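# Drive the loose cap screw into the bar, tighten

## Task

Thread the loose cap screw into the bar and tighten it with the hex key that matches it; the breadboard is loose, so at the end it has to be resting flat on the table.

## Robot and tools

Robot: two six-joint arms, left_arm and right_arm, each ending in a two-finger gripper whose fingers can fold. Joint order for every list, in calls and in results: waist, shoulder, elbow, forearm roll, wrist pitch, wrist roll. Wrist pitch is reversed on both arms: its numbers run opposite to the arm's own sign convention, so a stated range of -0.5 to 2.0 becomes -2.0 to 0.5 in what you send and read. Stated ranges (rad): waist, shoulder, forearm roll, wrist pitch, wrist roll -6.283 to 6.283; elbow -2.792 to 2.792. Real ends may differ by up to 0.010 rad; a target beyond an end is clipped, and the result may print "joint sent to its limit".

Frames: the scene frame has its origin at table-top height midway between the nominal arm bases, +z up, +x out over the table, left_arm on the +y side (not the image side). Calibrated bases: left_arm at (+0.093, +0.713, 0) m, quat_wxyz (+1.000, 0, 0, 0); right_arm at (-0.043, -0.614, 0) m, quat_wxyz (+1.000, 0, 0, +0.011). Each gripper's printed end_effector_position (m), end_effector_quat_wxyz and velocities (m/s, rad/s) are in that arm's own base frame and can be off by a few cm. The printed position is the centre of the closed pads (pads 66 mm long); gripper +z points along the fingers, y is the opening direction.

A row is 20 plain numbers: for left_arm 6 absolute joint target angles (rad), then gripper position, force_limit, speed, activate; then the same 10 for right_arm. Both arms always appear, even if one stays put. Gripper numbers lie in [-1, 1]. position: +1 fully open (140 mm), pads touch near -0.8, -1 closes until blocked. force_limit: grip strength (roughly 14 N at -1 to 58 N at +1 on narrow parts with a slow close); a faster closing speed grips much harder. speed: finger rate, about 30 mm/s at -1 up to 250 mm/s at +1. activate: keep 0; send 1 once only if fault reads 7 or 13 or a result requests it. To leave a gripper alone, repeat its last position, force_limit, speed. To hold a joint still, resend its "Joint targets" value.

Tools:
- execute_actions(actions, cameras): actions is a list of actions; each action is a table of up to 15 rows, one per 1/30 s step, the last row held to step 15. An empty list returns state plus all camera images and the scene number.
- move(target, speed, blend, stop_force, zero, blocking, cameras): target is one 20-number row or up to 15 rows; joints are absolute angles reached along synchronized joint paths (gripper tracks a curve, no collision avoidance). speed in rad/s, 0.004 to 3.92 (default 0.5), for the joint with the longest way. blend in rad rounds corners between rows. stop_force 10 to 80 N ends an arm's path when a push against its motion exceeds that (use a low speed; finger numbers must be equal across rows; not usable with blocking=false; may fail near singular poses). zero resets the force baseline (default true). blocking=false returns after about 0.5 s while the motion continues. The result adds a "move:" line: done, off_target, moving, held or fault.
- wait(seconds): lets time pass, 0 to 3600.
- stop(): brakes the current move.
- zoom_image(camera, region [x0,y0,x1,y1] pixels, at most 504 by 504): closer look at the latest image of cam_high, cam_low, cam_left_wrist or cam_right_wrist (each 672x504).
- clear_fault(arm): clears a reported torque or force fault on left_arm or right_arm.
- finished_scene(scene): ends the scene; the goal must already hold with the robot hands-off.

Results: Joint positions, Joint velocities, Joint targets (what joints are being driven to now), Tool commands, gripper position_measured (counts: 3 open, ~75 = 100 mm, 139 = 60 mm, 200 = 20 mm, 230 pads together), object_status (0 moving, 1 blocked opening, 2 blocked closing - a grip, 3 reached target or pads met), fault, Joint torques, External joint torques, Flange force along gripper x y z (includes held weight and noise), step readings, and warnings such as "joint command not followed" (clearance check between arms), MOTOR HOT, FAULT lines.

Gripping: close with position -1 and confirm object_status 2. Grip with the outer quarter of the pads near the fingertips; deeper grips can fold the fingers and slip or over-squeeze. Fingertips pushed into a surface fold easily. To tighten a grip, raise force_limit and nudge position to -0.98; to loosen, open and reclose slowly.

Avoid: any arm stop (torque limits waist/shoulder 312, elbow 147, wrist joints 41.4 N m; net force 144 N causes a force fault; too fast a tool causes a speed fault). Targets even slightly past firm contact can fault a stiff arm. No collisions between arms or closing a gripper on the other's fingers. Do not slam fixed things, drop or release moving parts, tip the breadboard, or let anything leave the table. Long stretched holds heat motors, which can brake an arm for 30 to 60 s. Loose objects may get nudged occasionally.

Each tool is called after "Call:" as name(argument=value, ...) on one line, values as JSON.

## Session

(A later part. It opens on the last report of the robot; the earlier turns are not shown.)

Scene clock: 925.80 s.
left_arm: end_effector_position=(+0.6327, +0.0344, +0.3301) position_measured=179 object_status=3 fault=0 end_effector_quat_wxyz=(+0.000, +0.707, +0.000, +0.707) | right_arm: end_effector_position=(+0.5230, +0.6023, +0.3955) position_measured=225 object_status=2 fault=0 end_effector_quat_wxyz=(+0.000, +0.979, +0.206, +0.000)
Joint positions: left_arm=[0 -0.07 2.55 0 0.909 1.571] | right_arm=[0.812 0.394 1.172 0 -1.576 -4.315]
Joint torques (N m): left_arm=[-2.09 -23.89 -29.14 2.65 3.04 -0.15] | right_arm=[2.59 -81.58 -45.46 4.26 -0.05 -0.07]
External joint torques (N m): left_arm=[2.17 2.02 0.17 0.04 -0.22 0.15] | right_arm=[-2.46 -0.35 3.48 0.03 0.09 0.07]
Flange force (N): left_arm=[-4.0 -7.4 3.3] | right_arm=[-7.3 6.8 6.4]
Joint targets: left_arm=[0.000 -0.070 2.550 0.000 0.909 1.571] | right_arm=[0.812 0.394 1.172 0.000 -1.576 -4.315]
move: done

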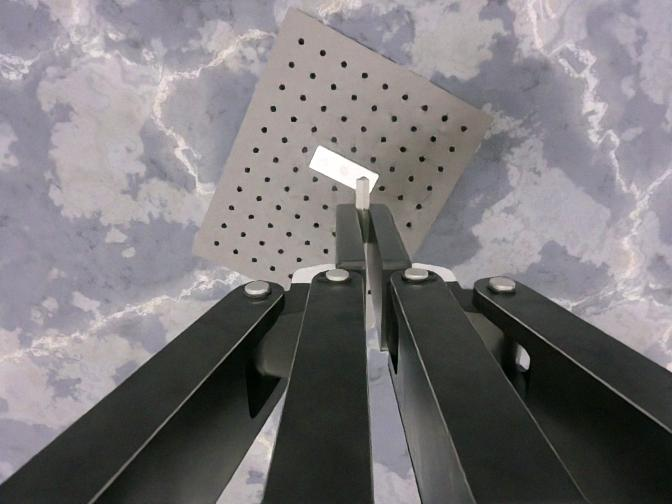

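Call:
move(target=[0,-0.0702,2.5497,0,0.9087,1.5708,-0.4,0,-1,0,0.8094,0.3886,1.5748,0,-1.1782,-4.3150,-1,0,-1,0], speed=0.3, cameras=["cam_right_wrist"])

Call:
zoom_image(camera="cam_right_wrist", region=[290, 120, 430, 260])

Scene clock: 943.10 s.
left_arm: end_effector_position=(+0.6327, +0.0345, +0.3301) position_measured=179 object_status=3 fault=0 end_effector_quat_wxyz=(+0.000, +0.707, +0.000, +0.707) | right_arm: end_effector_position=(+0.4934, +0.5677, +0.1799) position_measured=225 object_status=2 fault=0 end_effector_quat_wxyz=(+0.000, +0.979, +0.205, +0.000)
Joint positions: left_arm=[0 -0.07 2.55 0 0.909 1.571] | right_arm=[0.809 0.389 1.575 0 -1.178 -4.315]
Joint torques (N m): left_arm=[-0.8 -23.7 -29.16 2.65 3.05 -0.11] | right_arm=[2.75 -78.57 -42.24 4.07 -0.07 -0.07]
External joint torques (N m): left_arm=[0.84 1.8 0.15 0.05 -0.22 0.11] | right_arm=[-2.08 0.02 3.48 -0.09 0.11 0.07]
Flange force (N): left_arm=[-3.5 -3.0 2.9] | right_arm=[-5.8 5.7 3.8]
Joint targets: left_arm=[0.000 -0.070 2.550 0.000 0.909 1.571] | right_arm=[0.809 0.389 1.575 0.000 -1.178 -4.315]
move: done

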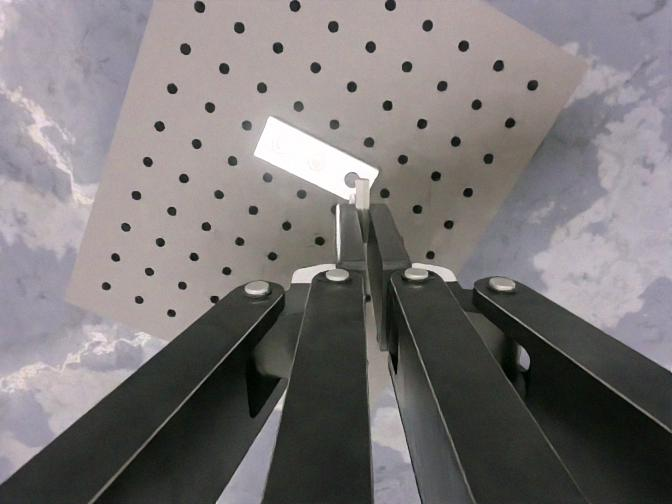

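Scaled by 3.600 from the camera's image (finer frame: 960x720).

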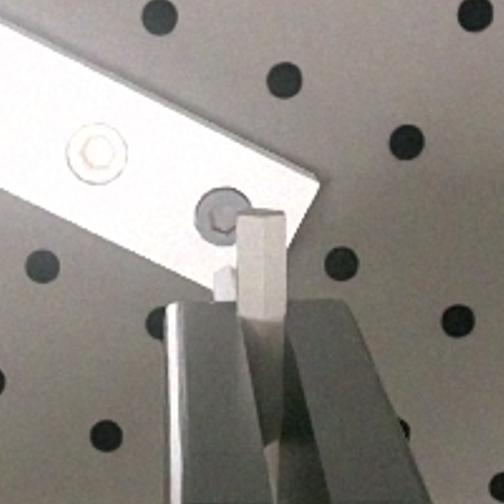

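Call:
move(target=[0,-0.0702,2.5497,0,0.9087,1.5708,-0.4,0,-1,0,0.8068,0.4068,1.6066,0,-1.1282,-4.3176,-1,0,-1,0], speed=0.1, cameras=["cam_right_wrist"])

Call:
zoom_image(camera="cam_right_wrist", region=[320, 150, 390, 220])

Scene clock: 962.30 s.
left_arm: end_effector_position=(+0.6327, +0.0345, +0.3301) position_measured=179 object_status=3 fault=0 end_effector_quat_wxyz=(+0.000, +0.707, +0.000, +0.707) | right_arm: end_effector_position=(+0.4943, +0.5658, +0.1500) position_measured=225 object_status=2 fault=0 end_effector_quat_wxyz=(+0.000, +0.979, +0.205, +0.000)
Joint positions: left_arm=[0 -0.07 2.55 0 0.909 1.571] | right_arm=[0.807 0.407 1.607 0 -1.128 -4.318]
Joint torques (N m): left_arm=[-0.86 -23.78 -29 2.65 3 -0.14] | right_arm=[3.17 -78.8 -41.18 3.94 -0.2 -0.09]
External joint torques (N m): left_arm=[0.91 1.91 -0.02 0.04 -0.18 0.14] | right_arm=[-2.92 -0.44 3.24 -0.06 0.24 0.09]
Flange force (N): left_arm=[-3.8 -3.3 3.4] | right_arm=[-5.6 6.8 3.2]
Joint targets: left_arm=[0.000 -0.070 2.550 0.000 0.909 1.571] | right_arm=[0.807 0.407 1.607 0.000 -1.128 -4.318]
move: done

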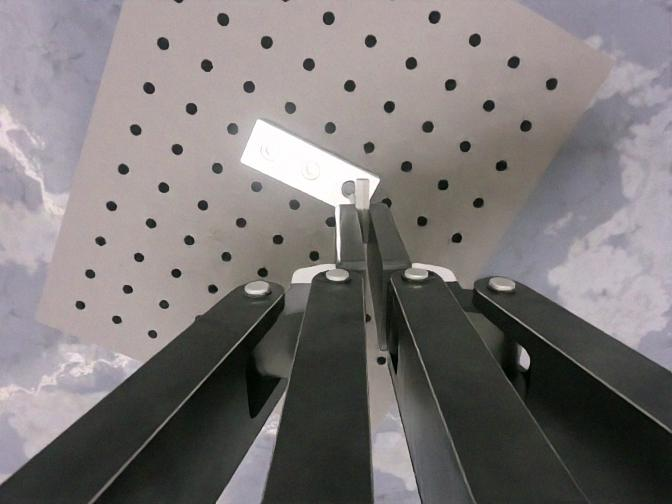

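Scaled by 7.200 from the camera's image (finer frame: 960x720).

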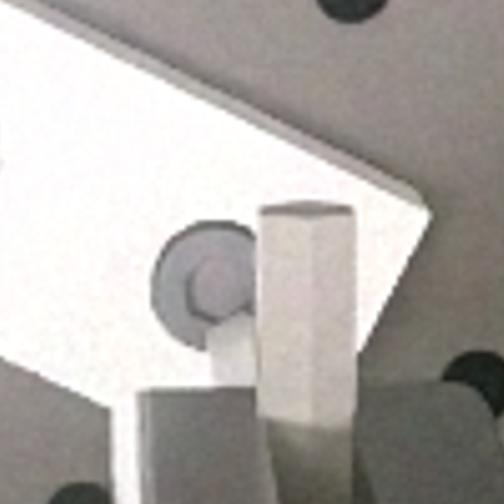

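Call:
move(target=[0,-0.0702,2.5497,0,0.9087,1.5708,-0.4,0,-1,0,0.8074,0.4129,1.6014,0,-1.1273,-4.3170,-1,0,-1,0], speed=0.1, cameras=["cam_right_wrist"])

Call:
zoom_image(camera="cam_right_wrist", region=[330, 160, 380, 210])

Scene clock: 981.40 s.
left_arm: end_effector_position=(+0.6327, +0.0345, +0.3301) position_measured=179 object_status=3 fault=0 end_effector_quat_wxyz=(+0.000, +0.707, +0.000, +0.707) | right_arm: end_effector_position=(+0.4962, +0.5684, +0.1480) position_measured=225 object_status=2 fault=0 end_effector_quat_wxyz=(+0.000, +0.979, +0.205, +0.000)
Joint positions: left_arm=[0 -0.07 2.55 0 0.909 1.571] | right_arm=[0.807 0.413 1.601 0 -1.127 -4.317]
Joint torques (N m): left_arm=[-0.48 -23.84 -29.25 2.69 3 -0.16] | right_arm=[3.26 -79.98 -40.85 3.87 -0.05 -0.13]
External joint torques (N m): left_arm=[0.59 1.93 0.27 -0.01 -0.18 0.16] | right_arm=[-3.22 0.56 3.01 -0.01 0.09 0.13]
Flange force (N): left_arm=[-4.1 -1.9 3.0] | right_arm=[-3.7 6.3 3.4]
Joint targets: left_arm=[0.000 -0.070 2.550 0.000 0.909 1.571] | right_arm=[0.807 0.413 1.601 0.000 -1.127 -4.317]
move: done

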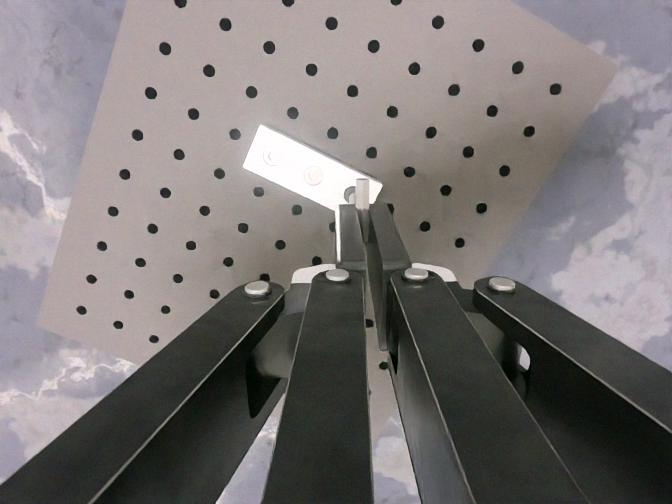

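Scaled by 10.080 from the camera's image (finer frame: 960x720).

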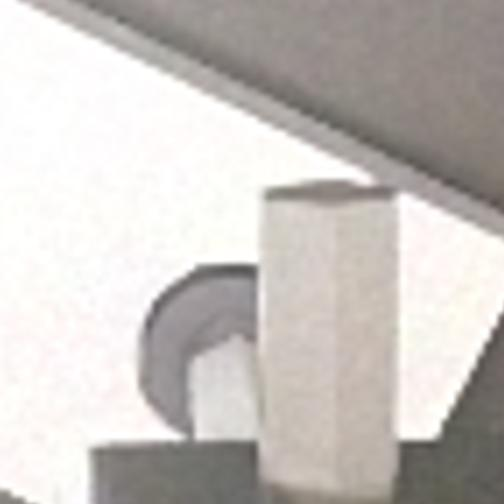

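Call:
move(target=[0,-0.0702,2.5497,0,0.9087,1.5708,-0.4,0,-1,0,0.8074,0.4201,1.6107,0,-1.1108,-4.3170,-1,0,-1,0], speed=0.006, stop_force=10, cameras=["cam_right_wrist"])

Call:
zoom_image(camera="cam_right_wrist", region=[330, 160, 380, 210])

Scene clock: 994.63 s.
left_arm: end_effector_position=(+0.6327, +0.0345, +0.3301) position_measured=179 object_status=3 fault=0 end_effector_quat_wxyz=(+0.000, +0.707, +0.000, +0.707) | right_arm: end_effector_position=(+0.4963, +0.5685, +0.1421) position_measured=225 object_status=2 fault=0 end_effector_quat_wxyz=(+0.000, +0.979, +0.205, +0.000)
Joint positions: left_arm=[0 -0.07 2.55 0 0.909 1.571] | right_arm=[0.807 0.417 1.607 0 -1.117 -4.317]
Joint torques (N m): left_arm=[-0.67 -23.51 -29.09 2.61 3.04 -0.09] | right_arm=[3.63 -69.85 -33.83 3.93 0.01 0.01]
External joint torques (N m): left_arm=[0.78 1.65 0.12 0.07 -0.21 0.09] | right_arm=[-3.42 -10 -3.91 -0.07 0.04 -0.01]
Flange force (N): left_arm=[-3.2 -3.0 2.7] | right_arm=[-3.7 6.8 -10.6]
Joint targets: left_arm=[0.000 -0.070 2.550 0.000 0.909 1.571] | right_arm=[0.807 0.417 1.607 0.000 -1.117 -4.317]
move: contact (right_arm)

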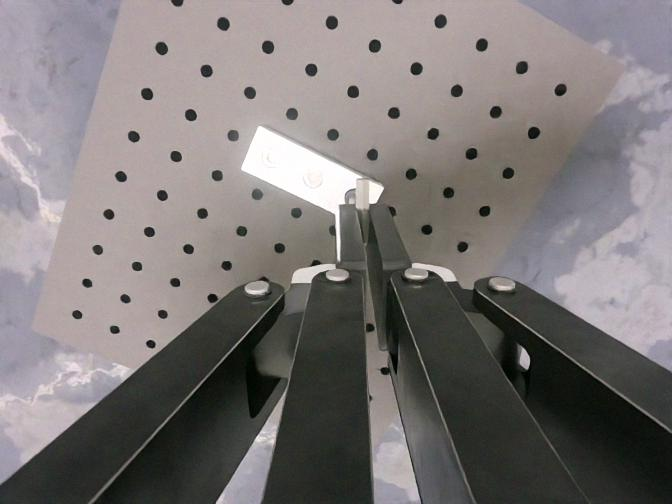

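Scaled by 10.080 from the camera's image (finer frame: 960x720).

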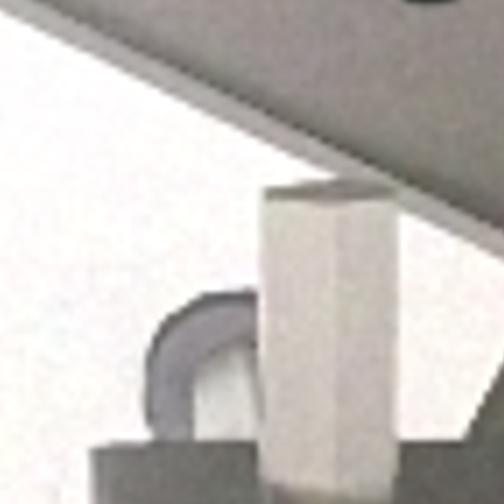

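Call:
move(target=[[0,-0.0702,2.5497,0,0.9087,1.5708,-0.4,0,-1,0,0.8074,0.4175,1.6074,0,-1.1168,-3.80,-1,0,-1,0]], speed=0.3)

Call:
move(target=[[0,-0.0702,2.5497,0,0.9087,1.5708,-0.4,0,-1,0,0.8074,0.4175,1.6074,0,-1.1168,-4.84,-1,0,-1,0]], speed=0.3, cameras=["cam_right_wrist"])

Call:
zoom_image(camera="cam_right_wrist", region=[330, 160, 380, 210])

Scene clock: 1006.37 s.
left_arm: end_effector_position=(+0.6327, +0.0345, +0.3301) position_measured=179 object_status=3 fault=0 end_effector_quat_wxyz=(+0.000, +0.707, +0.000, +0.707) | right_arm: end_effector_position=(+0.4962, +0.5684, +0.1415) position_measured=225 object_status=2 fault=0 end_effector_quat_wxyz=(+0.000, +0.999, -0.052, +0.000)
Joint positions: left_arm=[0 -0.07 2.55 0 0.909 1.571] | right_arm=[0.807 0.417 1.607 0 -1.117 -3.8]
Joint torques (N m): left_arm=[-0.77 -24.07 -29.22 2.66 3.01 -0.13] | right_arm=[3.97 -54.19 -22.46 4.53 -0.16 -0.15]
External joint torques (N m): left_arm=[0.79 2.29 0.18 0.03 -0.18 0.13] | right_arm=[-4.21 -25.7 -15.23 -0.7 0.19 0.15]
Flange force (N): left_arm=[-4.8 -2.8 3.7] | right_arm=[1.8 6.8 -32.0]
Joint targets: left_arm=[0.000 -0.070 2.550 0.000 0.909 1.571] | right_arm=[0.807 0.417 1.607 0.000 -1.117 -3.800]
move: done

Scene clock: 1010.27 s.
left_arm: end_effector_position=(+0.6327, +0.0345, +0.3301) position_measured=179 object_status=3 fault=0 end_effector_quat_wxyz=(+0.000, +0.707, +0.000, +0.707) | right_arm: end_effector_position=(+0.4962, +0.5684, +0.1415) position_measured=225 object_status=2 fault=0 end_effector_quat_wxyz=(+0.000, +0.893, +0.451, +0.000)
Joint positions: left_arm=[0 -0.07 2.55 0 0.909 1.571] | right_arm=[0.807 0.417 1.607 0 -1.117 -4.84]
Joint torques (N m): left_arm=[-0.79 -23.69 -29.21 2.68 3.01 -0.14] | right_arm=[1.67 -79.28 -38.73 3.34 -0.94 -0.17]
External joint torques (N m): left_arm=[0.79 1.85 0.2 0.02 -0.19 0.14] | right_arm=[-1.24 -0.86 0.93 0.55 0.99 0.17]
Flange force (N): left_arm=[-3.8 -2.7 2.9] | right_arm=[-4.2 1.1 1.9]
Joint targets: left_arm=[0.000 -0.070 2.550 0.000 0.909 1.571] | right_arm=[0.807 0.417 1.607 0.000 -1.117 -4.840]
move: done

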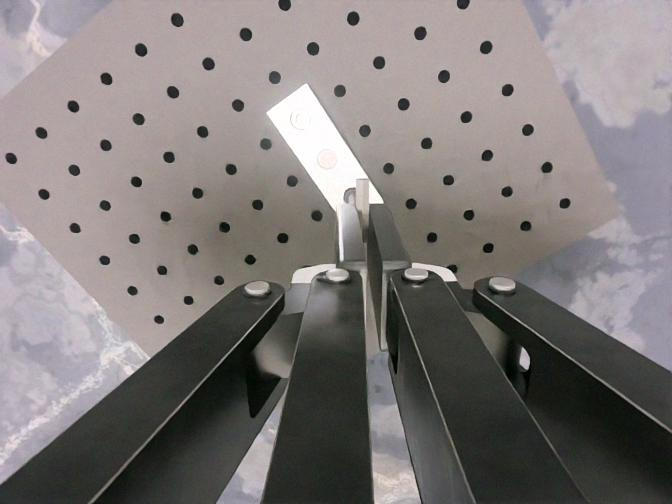

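Scaled by 10.080 from the camera's image (finer frame: 960x720).

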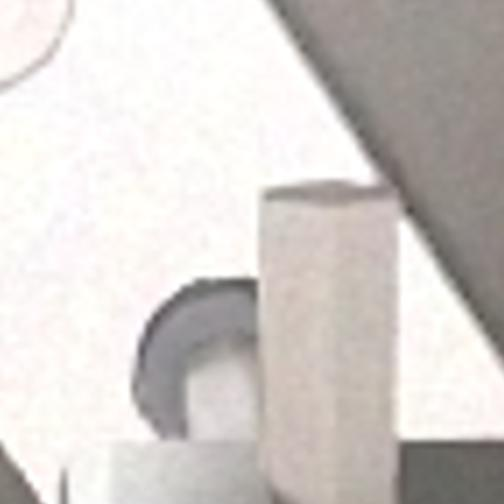

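Call:
move(target=[0,-0.0702,2.5497,0,0.9087,1.5708,-0.4,0,-1,0,0.8074,0.4205,1.6112,0,-1.1100,-4.84,-1,0,-1,0], speed=0.006, stop_force=10)

Scene clock: 1015.00 s.
left_arm: end_effector_position=(+0.6327, +0.0345, +0.3301) position_measured=179 object_status=3 fault=0 end_effector_quat_wxyz=(+0.000, +0.707, +0.000, +0.707) | right_arm: end_effector_position=(+0.4962, +0.5685, +0.1394) position_measured=225 object_status=2 fault=0 end_effector_quat_wxyz=(+0.000, +0.893, +0.451, +0.000)
Joint positions: left_arm=[0 -0.07 2.55 0 0.909 1.571] | right_arm=[0.807 0.419 1.609 0 -1.113 -4.84]
Joint torques (N m): left_arm=[-0.5 -23.94 -29.18 2.65 3.01 -0.13] | right_arm=[1.57 -68.48 -31.1 3.38 -0.96 -0.05]
External joint torques (N m): left_arm=[0.56 2.07 0.18 0.04 -0.19 0.13] | right_arm=[-1.39 -11.98 -6.8 0.5 1.02 0.05]
Flange force (N): left_arm=[-4.3 -2.1 3.4] | right_arm=[-3.5 1.5 -13.1]
Joint targets: left_arm=[0.000 -0.070 2.550 0.000 0.909 1.571] | right_arm=[0.807 0.419 1.609 0.000 -1.113 -4.840]
move: contact (right_arm)

Call:
move(target=[0,-0.0702,2.5497,0,0.9087,1.5708,-0.4,0,-1,0,0.8074,0.4201,1.6107,0,-1.1108,6.2,-1,0,-1,0], speed=1.8, cameras=["cam_right_wrist"])

Call:
zoom_image(camera="cam_right_wrist", region=[310, 150, 410, 250])

Scene clock: 1029.47 s.
left_arm: end_effector_position=(+0.6327, +0.0345, +0.3301) position_measured=179 object_status=3 fault=0 end_effector_quat_wxyz=(+0.000, +0.707, +0.000, +0.707) | right_arm: end_effector_position=(+0.4962, +0.5684, +0.1379) position_measured=225 object_status=2 fault=0 end_effector_quat_wxyz=(+0.000, +0.334, +0.943, +0.000)
Joint positions: left_arm=[0 -0.07 2.55 0 0.909 1.571] | right_arm=[0.807 0.42 1.611 0 -1.111 6.2]
Joint torques (N m): left_arm=[-0.71 -23.71 -29.06 2.66 3.01 -0.13] | right_arm=[0.33 -74.51 -37.64 2.91 0.4 -0.16]
External joint torques (N m): left_arm=[0.75 1.9 0.09 0.03 -0.19 0.13] | right_arm=[-0.3 -5.45 0.09 0.99 -0.4 0.16]
Flange force (N): left_arm=[-3.8 -2.7 3.2] | right_arm=[0.1 -7.8 -4.5]
Joint targets: left_arm=[0.000 -0.070 2.550 0.000 0.909 1.571] | right_arm=[0.807 0.420 1.611 0.000 -1.111 6.200]
move: done

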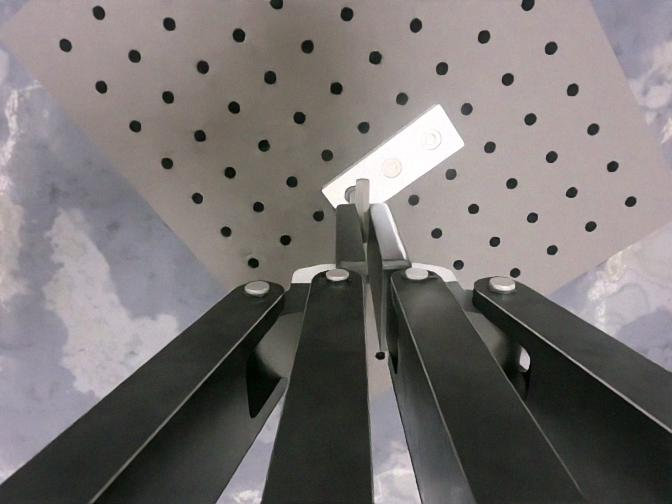

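Scaled by 5.040 from the camera's image (finer frame: 960x720).

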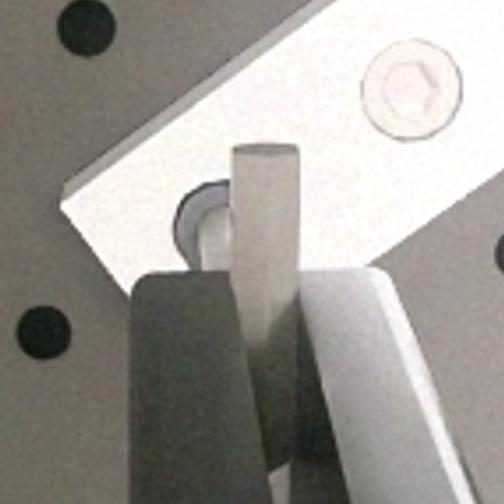

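Call:
move(target=[[0,-0.0702,2.5497,0,0.9087,1.5708,-0.4,0,-1,0,0.8074,0.4201,1.6107,0,-1.1108,6.2,-0.45,0,-1,0],[0,-0.0702,2.5497,0,0.9087,1.5708,-0.4,0,-1,0,0.8074,0.4029,1.5869,0,-1.1518,6.2,-0.45,0,-1,0],[0,-0.0702,2.5497,0,0.9087,1.5708,-0.4,0,-1,0,0.8074,0.4029,1.5869,0,-1.1518,-3.2248,-0.45,0,-1,0],[0,-0.0702,2.5497,0,0.9087,1.5708,-0.4,0,-1,0,0.8074,0.4201,1.6107,0,-1.1108,-3.2248,-0.45,0,-1,0],[0,-0.0702,2.5497,0,0.9087,1.5708,-0.4,0,-1,0,0.8074,0.4201,1.6107,0,-1.1108,-3.2248,-1,0,-1,0]], speed=[0.1,0.1,3.5,0.1,0.1], cameras=["cam_right_wrist"])

Call:
move(target=[0,-0.0702,2.5497,0,0.9087,1.5708,-0.4,0,-1,0,0.8074,0.4212,1.6121,0,-1.1083,6.2,-1,0,-1,0], speed=1.8, cameras=["cam_right_wrist"])

Call:
zoom_image(camera="cam_right_wrist", region=[310, 150, 410, 250])

Scene clock: 1054.10 s.
left_arm: end_effector_position=(+0.6327, +0.0345, +0.3301) position_measured=179 object_status=3 fault=0 end_effector_quat_wxyz=(+0.000, +0.707, +0.000, +0.707) | right_arm: end_effector_position=(+0.4962, +0.5684, +0.1379) position_measured=225 object_status=0 fault=0 end_effector_quat_wxyz=(+0.000, +0.943, -0.334, +0.000)
Joint positions: left_arm=[0 -0.07 2.55 0 0.909 1.571] | right_arm=[0.807 0.42 1.611 0 -1.111 -3.225]
Joint torques (N m): left_arm=[-0.62 -23.82 -29.25 2.67 2.99 -0.13] | right_arm=[2.88 -74.43 -36.37 3.74 -0.03 -0.04]
External joint torques (N m): left_arm=[0.69 1.99 0.26 0.01 -0.17 0.13] | right_arm=[-3.11 -5.07 -0.96 0.04 0.03 0.04]
Flange force (N): left_arm=[-4.2 -2.4 3.1] | right_arm=[3.9 5.6 -4.5]
Joint targets: left_arm=[0.000 -0.070 2.550 0.000 0.909 1.571] | right_arm=[0.807 0.420 1.611 0.000 -1.111 -3.225]
move: done

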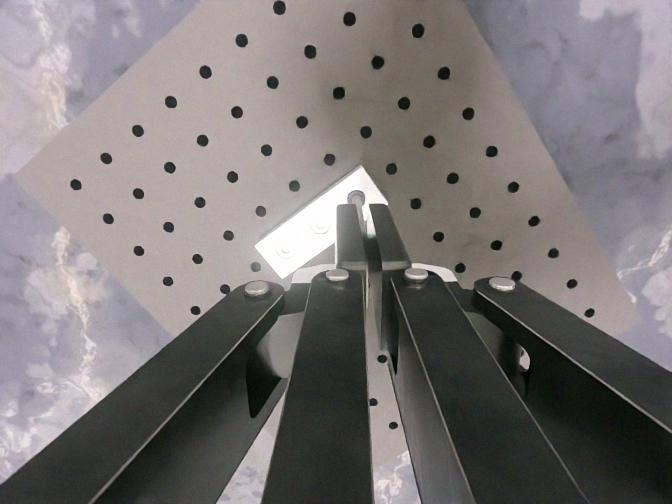

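Scene clock: 1060.10 s.
left_arm: end_effector_position=(+0.6327, +0.0345, +0.3301) position_measured=179 object_status=3 fault=0 end_effector_quat_wxyz=(+0.000, +0.707, +0.000, +0.707) | right_arm: end_effector_position=(+0.4962, +0.5684, +0.1364) position_measured=225 object_status=2 fault=0 end_effector_quat_wxyz=(+0.000, +0.334, +0.943, +0.000)
Joint positions: left_arm=[0 -0.07 2.55 0 0.909 1.571] | right_arm=[0.807 0.421 1.612 0 -1.108 6.2]
Joint torques (N m): left_arm=[-0.63 -23.94 -29.1 2.69 3.06 -0.12] | right_arm=[1.05 -80.33 -42.11 2.9 0.75 0.01]
External joint torques (N m): left_arm=[0.71 2.05 0.07 0 -0.23 0.12] | right_arm=[-0.96 0.76 4.85 0.98 -0.76 -0.01]
Flange force (N): left_arm=[-4.0 -2.4 3.5] | right_arm=[-0.9 -9.0 3.8]
Joint targets: left_arm=[0.000 -0.070 2.550 0.000 0.909 1.571] | right_arm=[0.807 0.421 1.612 0.000 -1.108 6.200]
move: done

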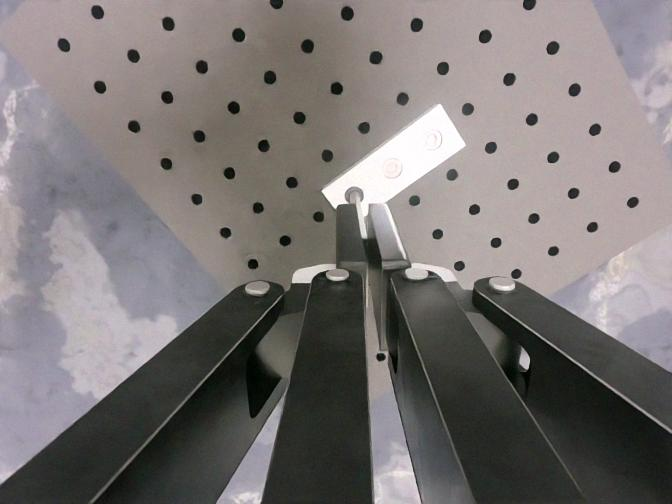

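Scaled by 5.040 from the camera's image (finer frame: 960x720).

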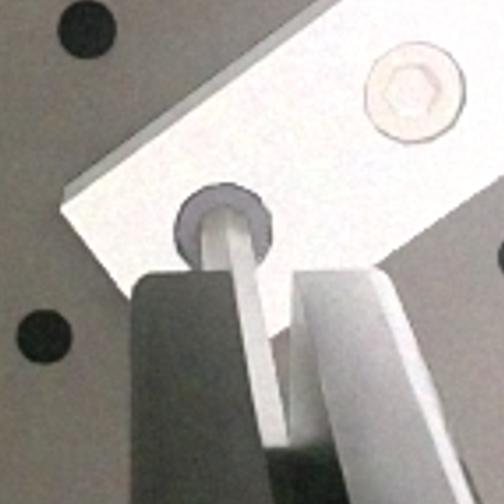

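Call:
move(target=[[0,-0.0702,2.5497,0,0.9087,1.5708,-0.4,0,-1,0,0.8074,0.4212,1.6121,0,-1.1083,6.2,-0.45,0,-1,0],[0,-0.0702,2.5497,0,0.9087,1.5708,-0.4,0,-1,0,0.8074,0.4029,1.5869,0,-1.1518,6.2,-0.45,0,-1,0],[0,-0.0702,2.5497,0,0.9087,1.5708,-0.4,0,-1,0,0.8074,0.4029,1.5869,0,-1.1518,-3.2248,-0.45,0,-1,0],[0,-0.0702,2.5497,0,0.9087,1.5708,-0.4,0,-1,0,0.8074,0.4212,1.6121,0,-1.1083,-3.2248,-0.45,0,-1,0],[0,-0.0702,2.5497,0,0.9087,1.5708,-0.4,0,-1,0,0.8074,0.4212,1.6121,0,-1.1083,-3.2248,-1,0,-1,0]], speed=[0.1,0.1,3.5,0.1,0.1])

Call:
move(target=[0,-0.0702,2.5497,0,0.9087,1.5708,-0.4,0,-1,0,0.8074,0.4223,1.6135,0,-1.1058,6.2,-1,0,-1,0], speed=1.8, cameras=["cam_right_wrist"])

Call:
zoom_image(camera="cam_right_wrist", region=[310, 150, 410, 250])

Scene clock: 1081.30 s.
left_arm: end_effector_position=(+0.6327, +0.0345, +0.3301) position_measured=179 object_status=3 fault=0 end_effector_quat_wxyz=(+0.000, +0.707, +0.000, +0.707) | right_arm: end_effector_position=(+0.4962, +0.5684, +0.1364) position_measured=225 object_status=0 fault=0 end_effector_quat_wxyz=(+0.000, +0.943, -0.334, +0.000)
Joint positions: left_arm=[0 -0.07 2.55 0 0.909 1.571] | right_arm=[0.807 0.421 1.612 0 -1.108 -3.225]
Joint torques (N m): left_arm=[-0.59 -23.94 -29 2.65 3.04 -0.13] | right_arm=[3.26 -73.97 -35.86 4.09 0.08 -0.03]
External joint torques (N m): left_arm=[0.64 2.07 -0.03 0.04 -0.22 0.13] | right_arm=[-3.09 -6.33 -1.86 -0.25 -0.06 0.03]
Flange force (N): left_arm=[-4.0 -2.4 3.7] | right_arm=[3.8 5.4 -6.4]
Joint targets: left_arm=[0.000 -0.070 2.550 0.000 0.909 1.571] | right_arm=[0.807 0.421 1.612 0.000 -1.108 -3.225]
move: done

Scene clock: 1087.30 s.
left_arm: end_effector_position=(+0.6327, +0.0345, +0.3301) position_measured=179 object_status=3 fault=0 end_effector_quat_wxyz=(+0.000, +0.707, +0.000, +0.707) | right_arm: end_effector_position=(+0.4962, +0.5684, +0.1348) position_measured=232 object_status=3 fault=0 end_effector_quat_wxyz=(+0.000, +0.334, +0.943, +0.000)
Joint positions: left_arm=[0 -0.07 2.55 0 0.909 1.571] | right_arm=[0.807 0.422 1.613 0 -1.106 6.2]
Joint torques (N m): left_arm=[-0.74 -24.07 -29.12 2.66 3.07 -0.14] | right_arm=[3.21 -80.16 -40.51 3.87 0.05 -0.24]
External joint torques (N m): left_arm=[0.8 2.19 0.13 0.02 -0.25 0.14] | right_arm=[-2.82 0.05 3.13 0.02 -0.05 0.24]
Flange force (N): left_arm=[-4.3 -2.8 3.6] | right_arm=[-3.2 -7.0 2.8]
Joint targets: left_arm=[0.000 -0.070 2.550 0.000 0.909 1.571] | right_arm=[0.807 0.422 1.613 0.000 -1.106 6.200]
move: done

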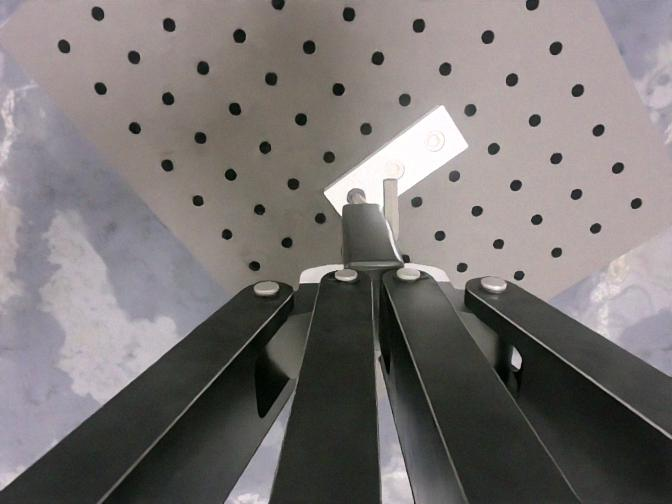

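Scaled by 5.040 from the camera's image (finer frame: 960x720).

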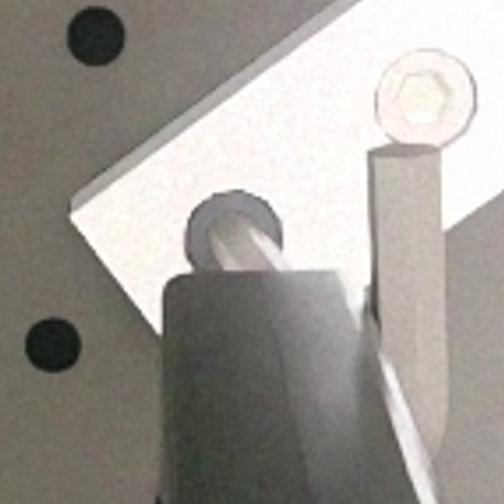

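Call:
move(target=[0,-0.0702,2.5497,0,0.9087,1.5708,-0.4,0,-1,0,0.8074,0.3886,1.5650,0,-1.1880,6.2,-1,0,-1,0], speed=0.03, cameras=["cam_right_wrist"])

Call:
zoom_image(camera="cam_right_wrist", region=[310, 130, 450, 270])

Scene clock: 1103.13 s.
left_arm: end_effector_position=(+0.6327, +0.0345, +0.3301) position_measured=179 object_status=3 fault=0 end_effector_quat_wxyz=(+0.000, +0.707, +0.000, +0.707) | right_arm: end_effector_position=(+0.4960, +0.5682, +0.1849) position_measured=232 object_status=3 fault=0 end_effector_quat_wxyz=(+0.000, +0.334, +0.943, +0.000)
Joint positions: left_arm=[0 -0.07 2.55 0 0.909 1.571] | right_arm=[0.807 0.389 1.565 0 -1.188 6.2]
Joint torques (N m): left_arm=[-0.73 -23.68 -29.04 2.67 2.99 -0.12] | right_arm=[3.14 -79.32 -42.12 4.09 -0.04 -0.12]
External joint torques (N m): left_arm=[0.75 1.86 0.06 0.02 -0.17 0.12] | right_arm=[-2.68 0.7 3.17 -0.03 0.04 0.12]
Flange force (N): left_arm=[-3.7 -2.7 3.2] | right_arm=[-3.2 -6.2 3.8]
Joint targets: left_arm=[0.000 -0.070 2.550 0.000 0.909 1.571] | right_arm=[0.807 0.389 1.565 0.000 -1.188 6.200]
move: done

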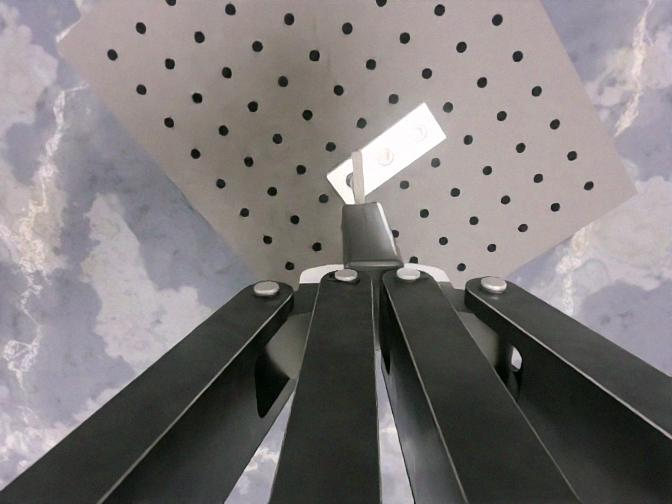

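Scaled by 3.600 from the camera's image (finer frame: 960x720).

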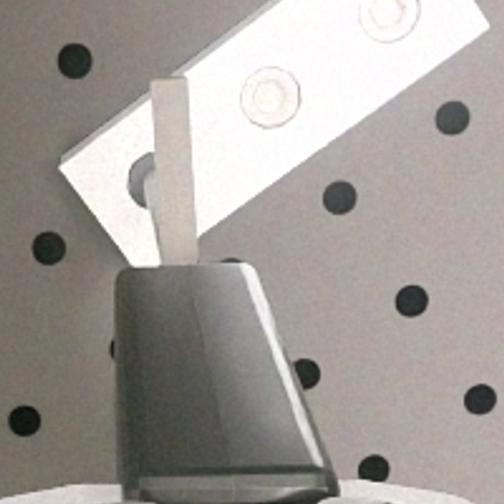

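Call:
move(target=[[0,-0.0702,2.5497,0,0.9087,1.5708,-0.4,0,-1,0,0.8074,0.3886,1.5650,0,-1.1880,-0.0832,-0.4,1,-0.8,0],[0,-0.0702,2.5497,0,0.9087,1.5708,-0.4,0,-1,0,0.8074,0.4214,1.6123,0,-1.1079,-0.0832,-0.4,1,-0.8,0]], speed=[2.5,0.1], cameras=["cam_right_wrist"])

Call:
zoom_image(camera="cam_right_wrist", region=[310, 130, 450, 270])

Call:
move(target=[[0,-0.0702,2.5497,0,0.9087,1.5708,-0.4,0,-1,0,0.8074,0.4214,1.6123,0,-1.1079,-0.0832,-1,1,-0.8,0]], cameras=["cam_right_wrist"])

Call:
zoom_image(camera="cam_right_wrist", region=[310, 130, 450, 270])

Scene clock: 1122.70 s.
left_arm: end_effector_position=(+0.6327, +0.0345, +0.3301) position_measured=179 object_status=3 fault=0 end_effector_quat_wxyz=(+0.000, +0.707, +0.000, +0.707) | right_arm: end_effector_position=(+0.4962, +0.5685, +0.1362) position_measured=179 object_status=3 fault=0 end_effector_quat_wxyz=(+0.000, +0.334, +0.943, +0.000)
Joint positions: left_arm=[0 -0.07 2.55 0 0.909 1.571] | right_arm=[0.807 0.421 1.612 0 -1.108 -0.083]
Joint torques (N m): left_arm=[-0.57 -23.66 -29.25 2.63 2.99 -0.11] | right_arm=[2.96 -79.8 -40.07 3.99 -0.17 -0.1]
External joint torques (N m): left_arm=[0.61 1.8 0.26 0.06 -0.17 0.11] | right_arm=[-2.95 -0.59 2.49 -0.09 0.17 0.1]
Flange force (N): left_arm=[-3.8 -2.3 2.8] | right_arm=[-3.5 -6.7 2.1]
Joint targets: left_arm=[0.000 -0.070 2.550 0.000 0.909 1.571] | right_arm=[0.807 0.421 1.612 0.000 -1.108 -0.083]
move: done

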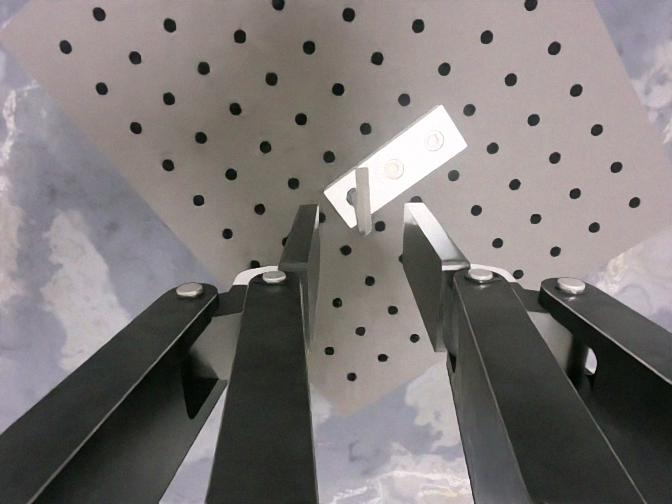

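Scaled by 3.600 from the camera's image (finer frame: 960x720).

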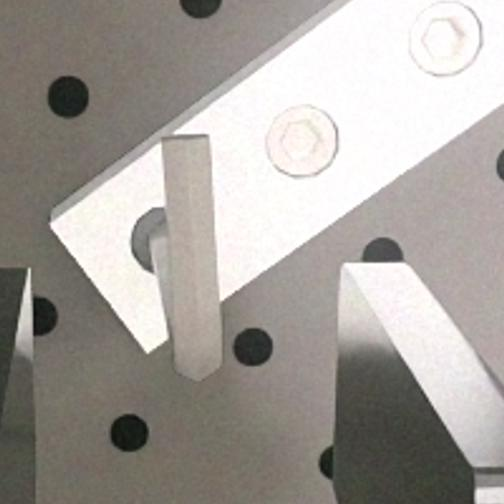

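Scene clock: 1123.90 s.
left_arm: end_effector_position=(+0.6327, +0.0345, +0.3301) position_measured=179 object_status=3 fault=0 end_effector_quat_wxyz=(+0.000, +0.707, +0.000, +0.707) | right_arm: end_effector_position=(+0.4962, +0.5685, +0.1361) position_measured=227 object_status=0 fault=0 end_effector_quat_wxyz=(+0.000, +0.334, +0.943, +0.000)
Joint positions: left_arm=[0 -0.07 2.55 0 0.909 1.571] | right_arm=[0.807 0.421 1.612 0 -1.108 -0.083]
Joint torques (N m): left_arm=[-0.8 -23.89 -29.22 2.67 3.06 -0.14] | right_arm=[2.48 -72.78 -34.07 4.02 -0.84 0.11]
External joint torques (N m): left_arm=[0.82 2.03 0.21 0.03 -0.23 0.14] | right_arm=[-2.47 -7 -3.4 -0.13 0.84 -0.11]
Flange force (N): left_arm=[-4.1 -2.9 3.2] | right_arm=[-3.3 -3.6 -6.8]
Joint targets: left_arm=[0.000 -0.070 2.550 0.000 0.909 1.571] | right_arm=[0.807 0.421 1.612 0.000 -1.108 -0.083]
move: done

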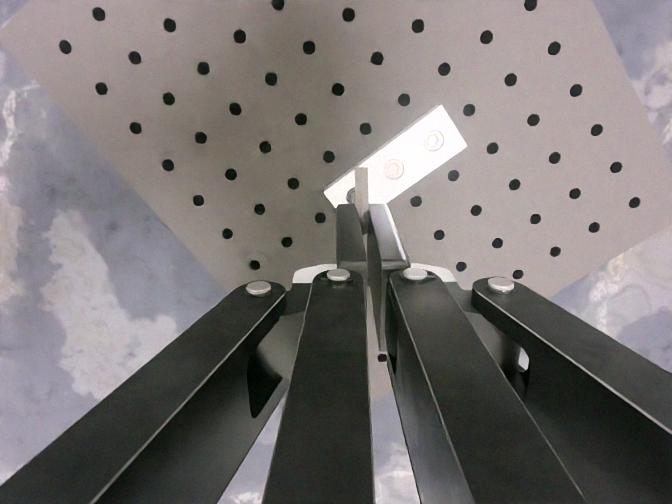

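Scaled by 3.600 from the camera's image (finer frame: 960x720).

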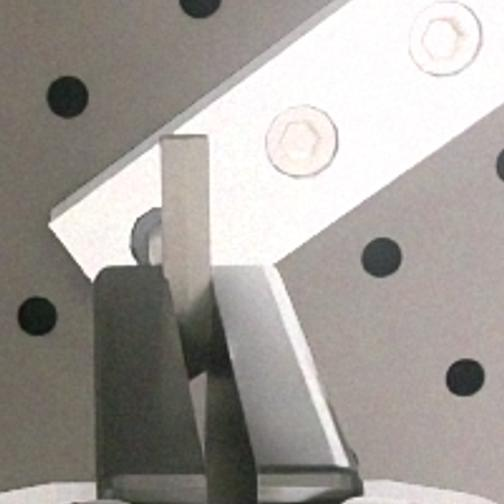

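Call:
move(target=[0,-0.0702,2.5497,0,0.9087,1.5708,-0.4,0,-1,0,0.8074,0.4215,1.6124,0,-1.1077,0.5,-1,1,-0.8,0], speed=0.5, cameras=["cam_right_wrist"])

Call:
zoom_image(camera="cam_right_wrist", region=[310, 130, 450, 270])

Scene clock: 1135.87 s.
left_arm: end_effector_position=(+0.6327, +0.0345, +0.3301) position_measured=179 object_status=3 fault=0 end_effector_quat_wxyz=(+0.000, +0.707, +0.000, +0.707) | right_arm: end_effector_position=(+0.4962, +0.5684, +0.1360) position_measured=227 object_status=2 fault=0 end_effector_quat_wxyz=(+0.000, +0.590, +0.807, +0.000)
Joint positions: left_arm=[0 -0.07 2.55 0 0.909 1.571] | right_arm=[0.807 0.422 1.612 0 -1.108 0.5]
Joint torques (N m): left_arm=[-0.61 -23.95 -29.3 2.73 3.02 -0.06] | right_arm=[6.39 -72.02 -36.94 6.57 0.69 0.97]
External joint torques (N m): left_arm=[0.67 2.07 0.31 -0.05 -0.2 0.06] | right_arm=[-6.23 -7.94 -0.51 -2.69 -0.66 -0.97]
Flange force (N): left_arm=[-4.4 -2.2 3.1] | right_arm=[-13.5 -3.9 -7.3]
Joint targets: left_arm=[0.000 -0.070 2.550 0.000 0.909 1.571] | right_arm=[0.807 0.421 1.612 0.000 -1.108 0.500]
move: done

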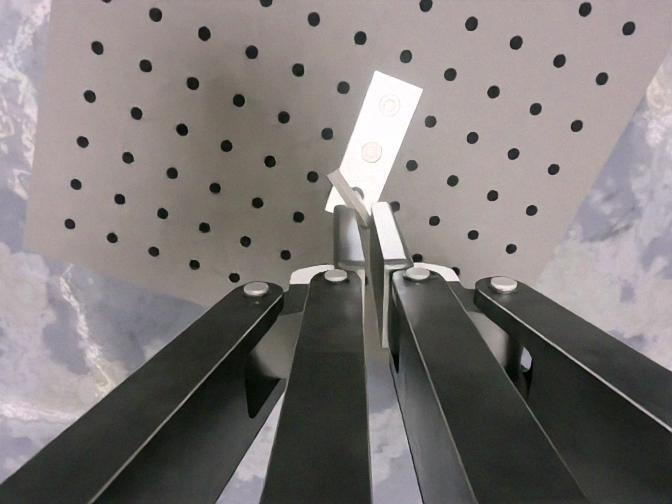

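Scaled by 3.600 from the camera's image (finer frame: 960x720).

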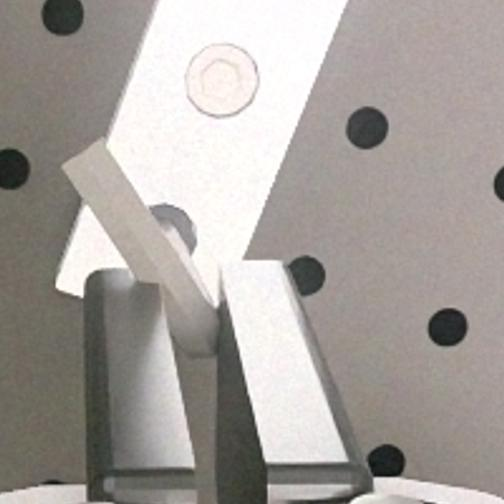

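Call:
move(target=[[0,-0.0702,2.5497,0,0.9087,1.5708,-0.4,0,-1,0,0.8074,0.4215,1.6124,0,-1.1077,0.5,-0.4,1,-0.8,0],[0,-0.0702,2.5497,0,0.9087,1.5708,-0.4,0,-1,0,0.8074,0.4214,1.6123,0,-1.1079,-0.0832,-0.4,1,-0.8,0],[0,-0.0702,2.5497,0,0.9087,1.5708,-0.4,0,-1,0,0.8074,0.4214,1.6123,0,-1.1079,-0.0832,-1,1,0.5,0],[0,-0.0702,2.5497,0,0.9087,1.5708,-0.4,0,-1,0,0.8074,0.4215,1.6124,0,-1.1077,0.35,-1,1,0.5,0]], speed=0.5, cameras=["cam_right_wrist"])

Call:
zoom_image(camera="cam_right_wrist", region=[310, 130, 450, 270])

Scene clock: 1150.33 s.
left_arm: end_effector_position=(+0.6327, +0.0345, +0.3301) position_measured=179 object_status=3 fault=0 end_effector_quat_wxyz=(+0.000, +0.707, +0.000, +0.707) | right_arm: end_effector_position=(+0.4962, +0.5685, +0.1360) position_measured=229 object_status=2 fault=0 end_effector_quat_wxyz=(+0.000, +0.528, +0.849, +0.000)
Joint positions: left_arm=[0 -0.07 2.55 0 0.909 1.571] | right_arm=[0.807 0.421 1.612 0 -1.108 0.35]
Joint torques (N m): left_arm=[-0.47 -23.73 -29.2 2.68 3 -0.14] | right_arm=[5.08 -71.17 -34.82 5.41 -0.47 0.74]
External joint torques (N m): left_arm=[0.54 1.83 0.19 0.01 -0.17 0.14] | right_arm=[-5.05 -9.26 -2.82 -1.5 0.49 -0.74]
Flange force (N): left_arm=[-3.8 -1.8 2.9] | right_arm=[-10.1 -4.4 -8.5]
Joint targets: left_arm=[0.000 -0.070 2.550 0.000 0.909 1.571] | right_arm=[0.807 0.421 1.612 0.000 -1.108 0.350]
move: done

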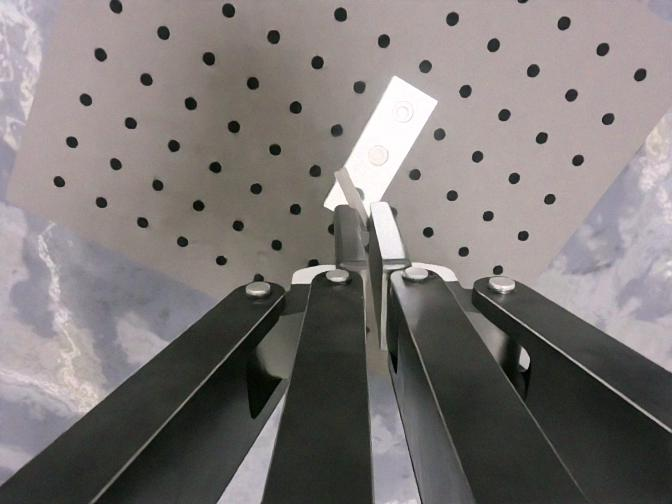

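Scaled by 3.600 from the camera's image (finer frame: 960x720).

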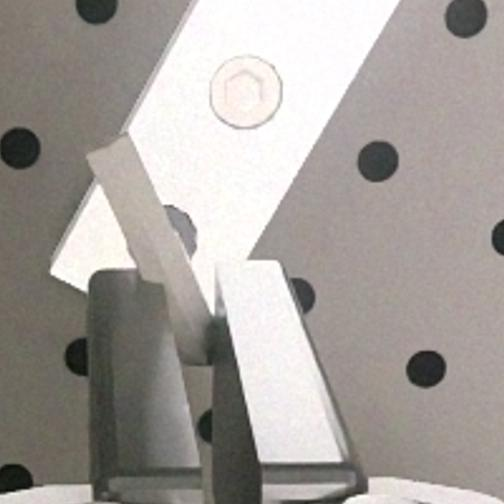

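Tight, like scene 1. Release and lift.

Call:
move(target=[[0,-0.0702,2.5497,0,0.9087,1.5708,-0.4,0,-1,0,0.8074,0.4215,1.6124,0,-1.1077,0.35,-0.4,1,-0.8,0],[0,-0.0702,2.5497,0,0.9087,1.5708,-0.4,0,-1,0,0.8074,0.3886,1.5650,0,-1.1880,0.35,-0.4,1,-0.8,0],[0,-0.0702,2.5497,0,0.9087,1.5708,-0.4,0,-1,0,0.8074,0.3,1.5650,0,-1.2766,0.35,-0.4,1,-0.8,0]], speed=[0.1,0.06,0.3], cameras=["cam_right_wrist"])

Call:
zoom_image(camera="cam_right_wrist", region=[290, 70, 450, 230])

Scene clock: 1161.57 s.
left_arm: end_effector_position=(+0.6327, +0.0345, +0.3301) position_measured=179 object_status=3 fault=0 end_effector_quat_wxyz=(+0.000, +0.707, +0.000, +0.707) | right_arm: end_effector_position=(+0.4717, +0.5428, +0.2501) position_measured=179 object_status=3 fault=0 end_effector_quat_wxyz=(+0.000, +0.528, +0.849, +0.000)
Joint positions: left_arm=[0 -0.07 2.55 0 0.909 1.571] | right_arm=[0.807 0.3 1.565 0 -1.277 0.35]
Joint torques (N m): left_arm=[-0.45 -23.42 -29.17 2.67 3.03 -0.15] | right_arm=[2.71 -68.53 -43.17 4.14 -0.14 0.02]
External joint torques (N m): left_arm=[0.52 1.55 0.18 0.02 -0.2 0.15] | right_arm=[-2.6 -2.19 3.09 0.02 0.16 -0.02]
Flange force (N): left_arm=[-3.1 -1.7 2.4] | right_arm=[-7.3 -7.9 3.1]
Joint targets: left_arm=[0.000 -0.070 2.550 0.000 0.909 1.571] | right_arm=[0.807 0.300 1.565 0.000 -1.277 0.350]
move: done

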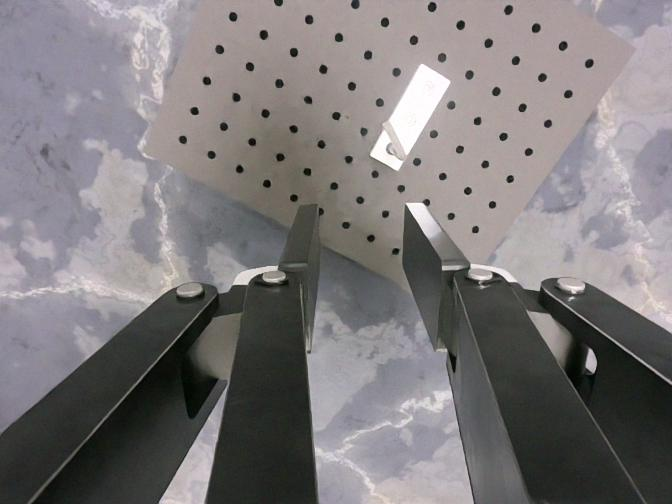

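Scaled by 3.150 from the camera's image (finer frame: 960x720).

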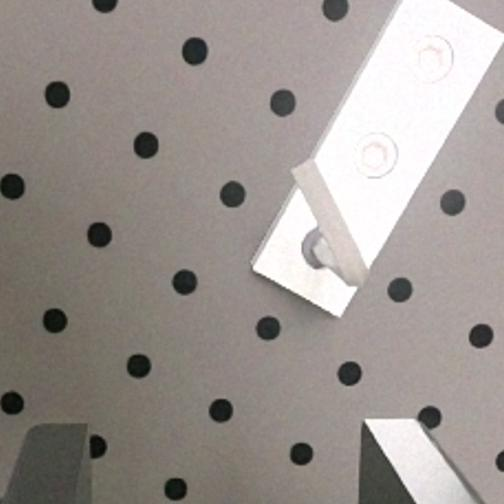

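Call:
finished_scene(scene=2)

The scene is finished: the task was done.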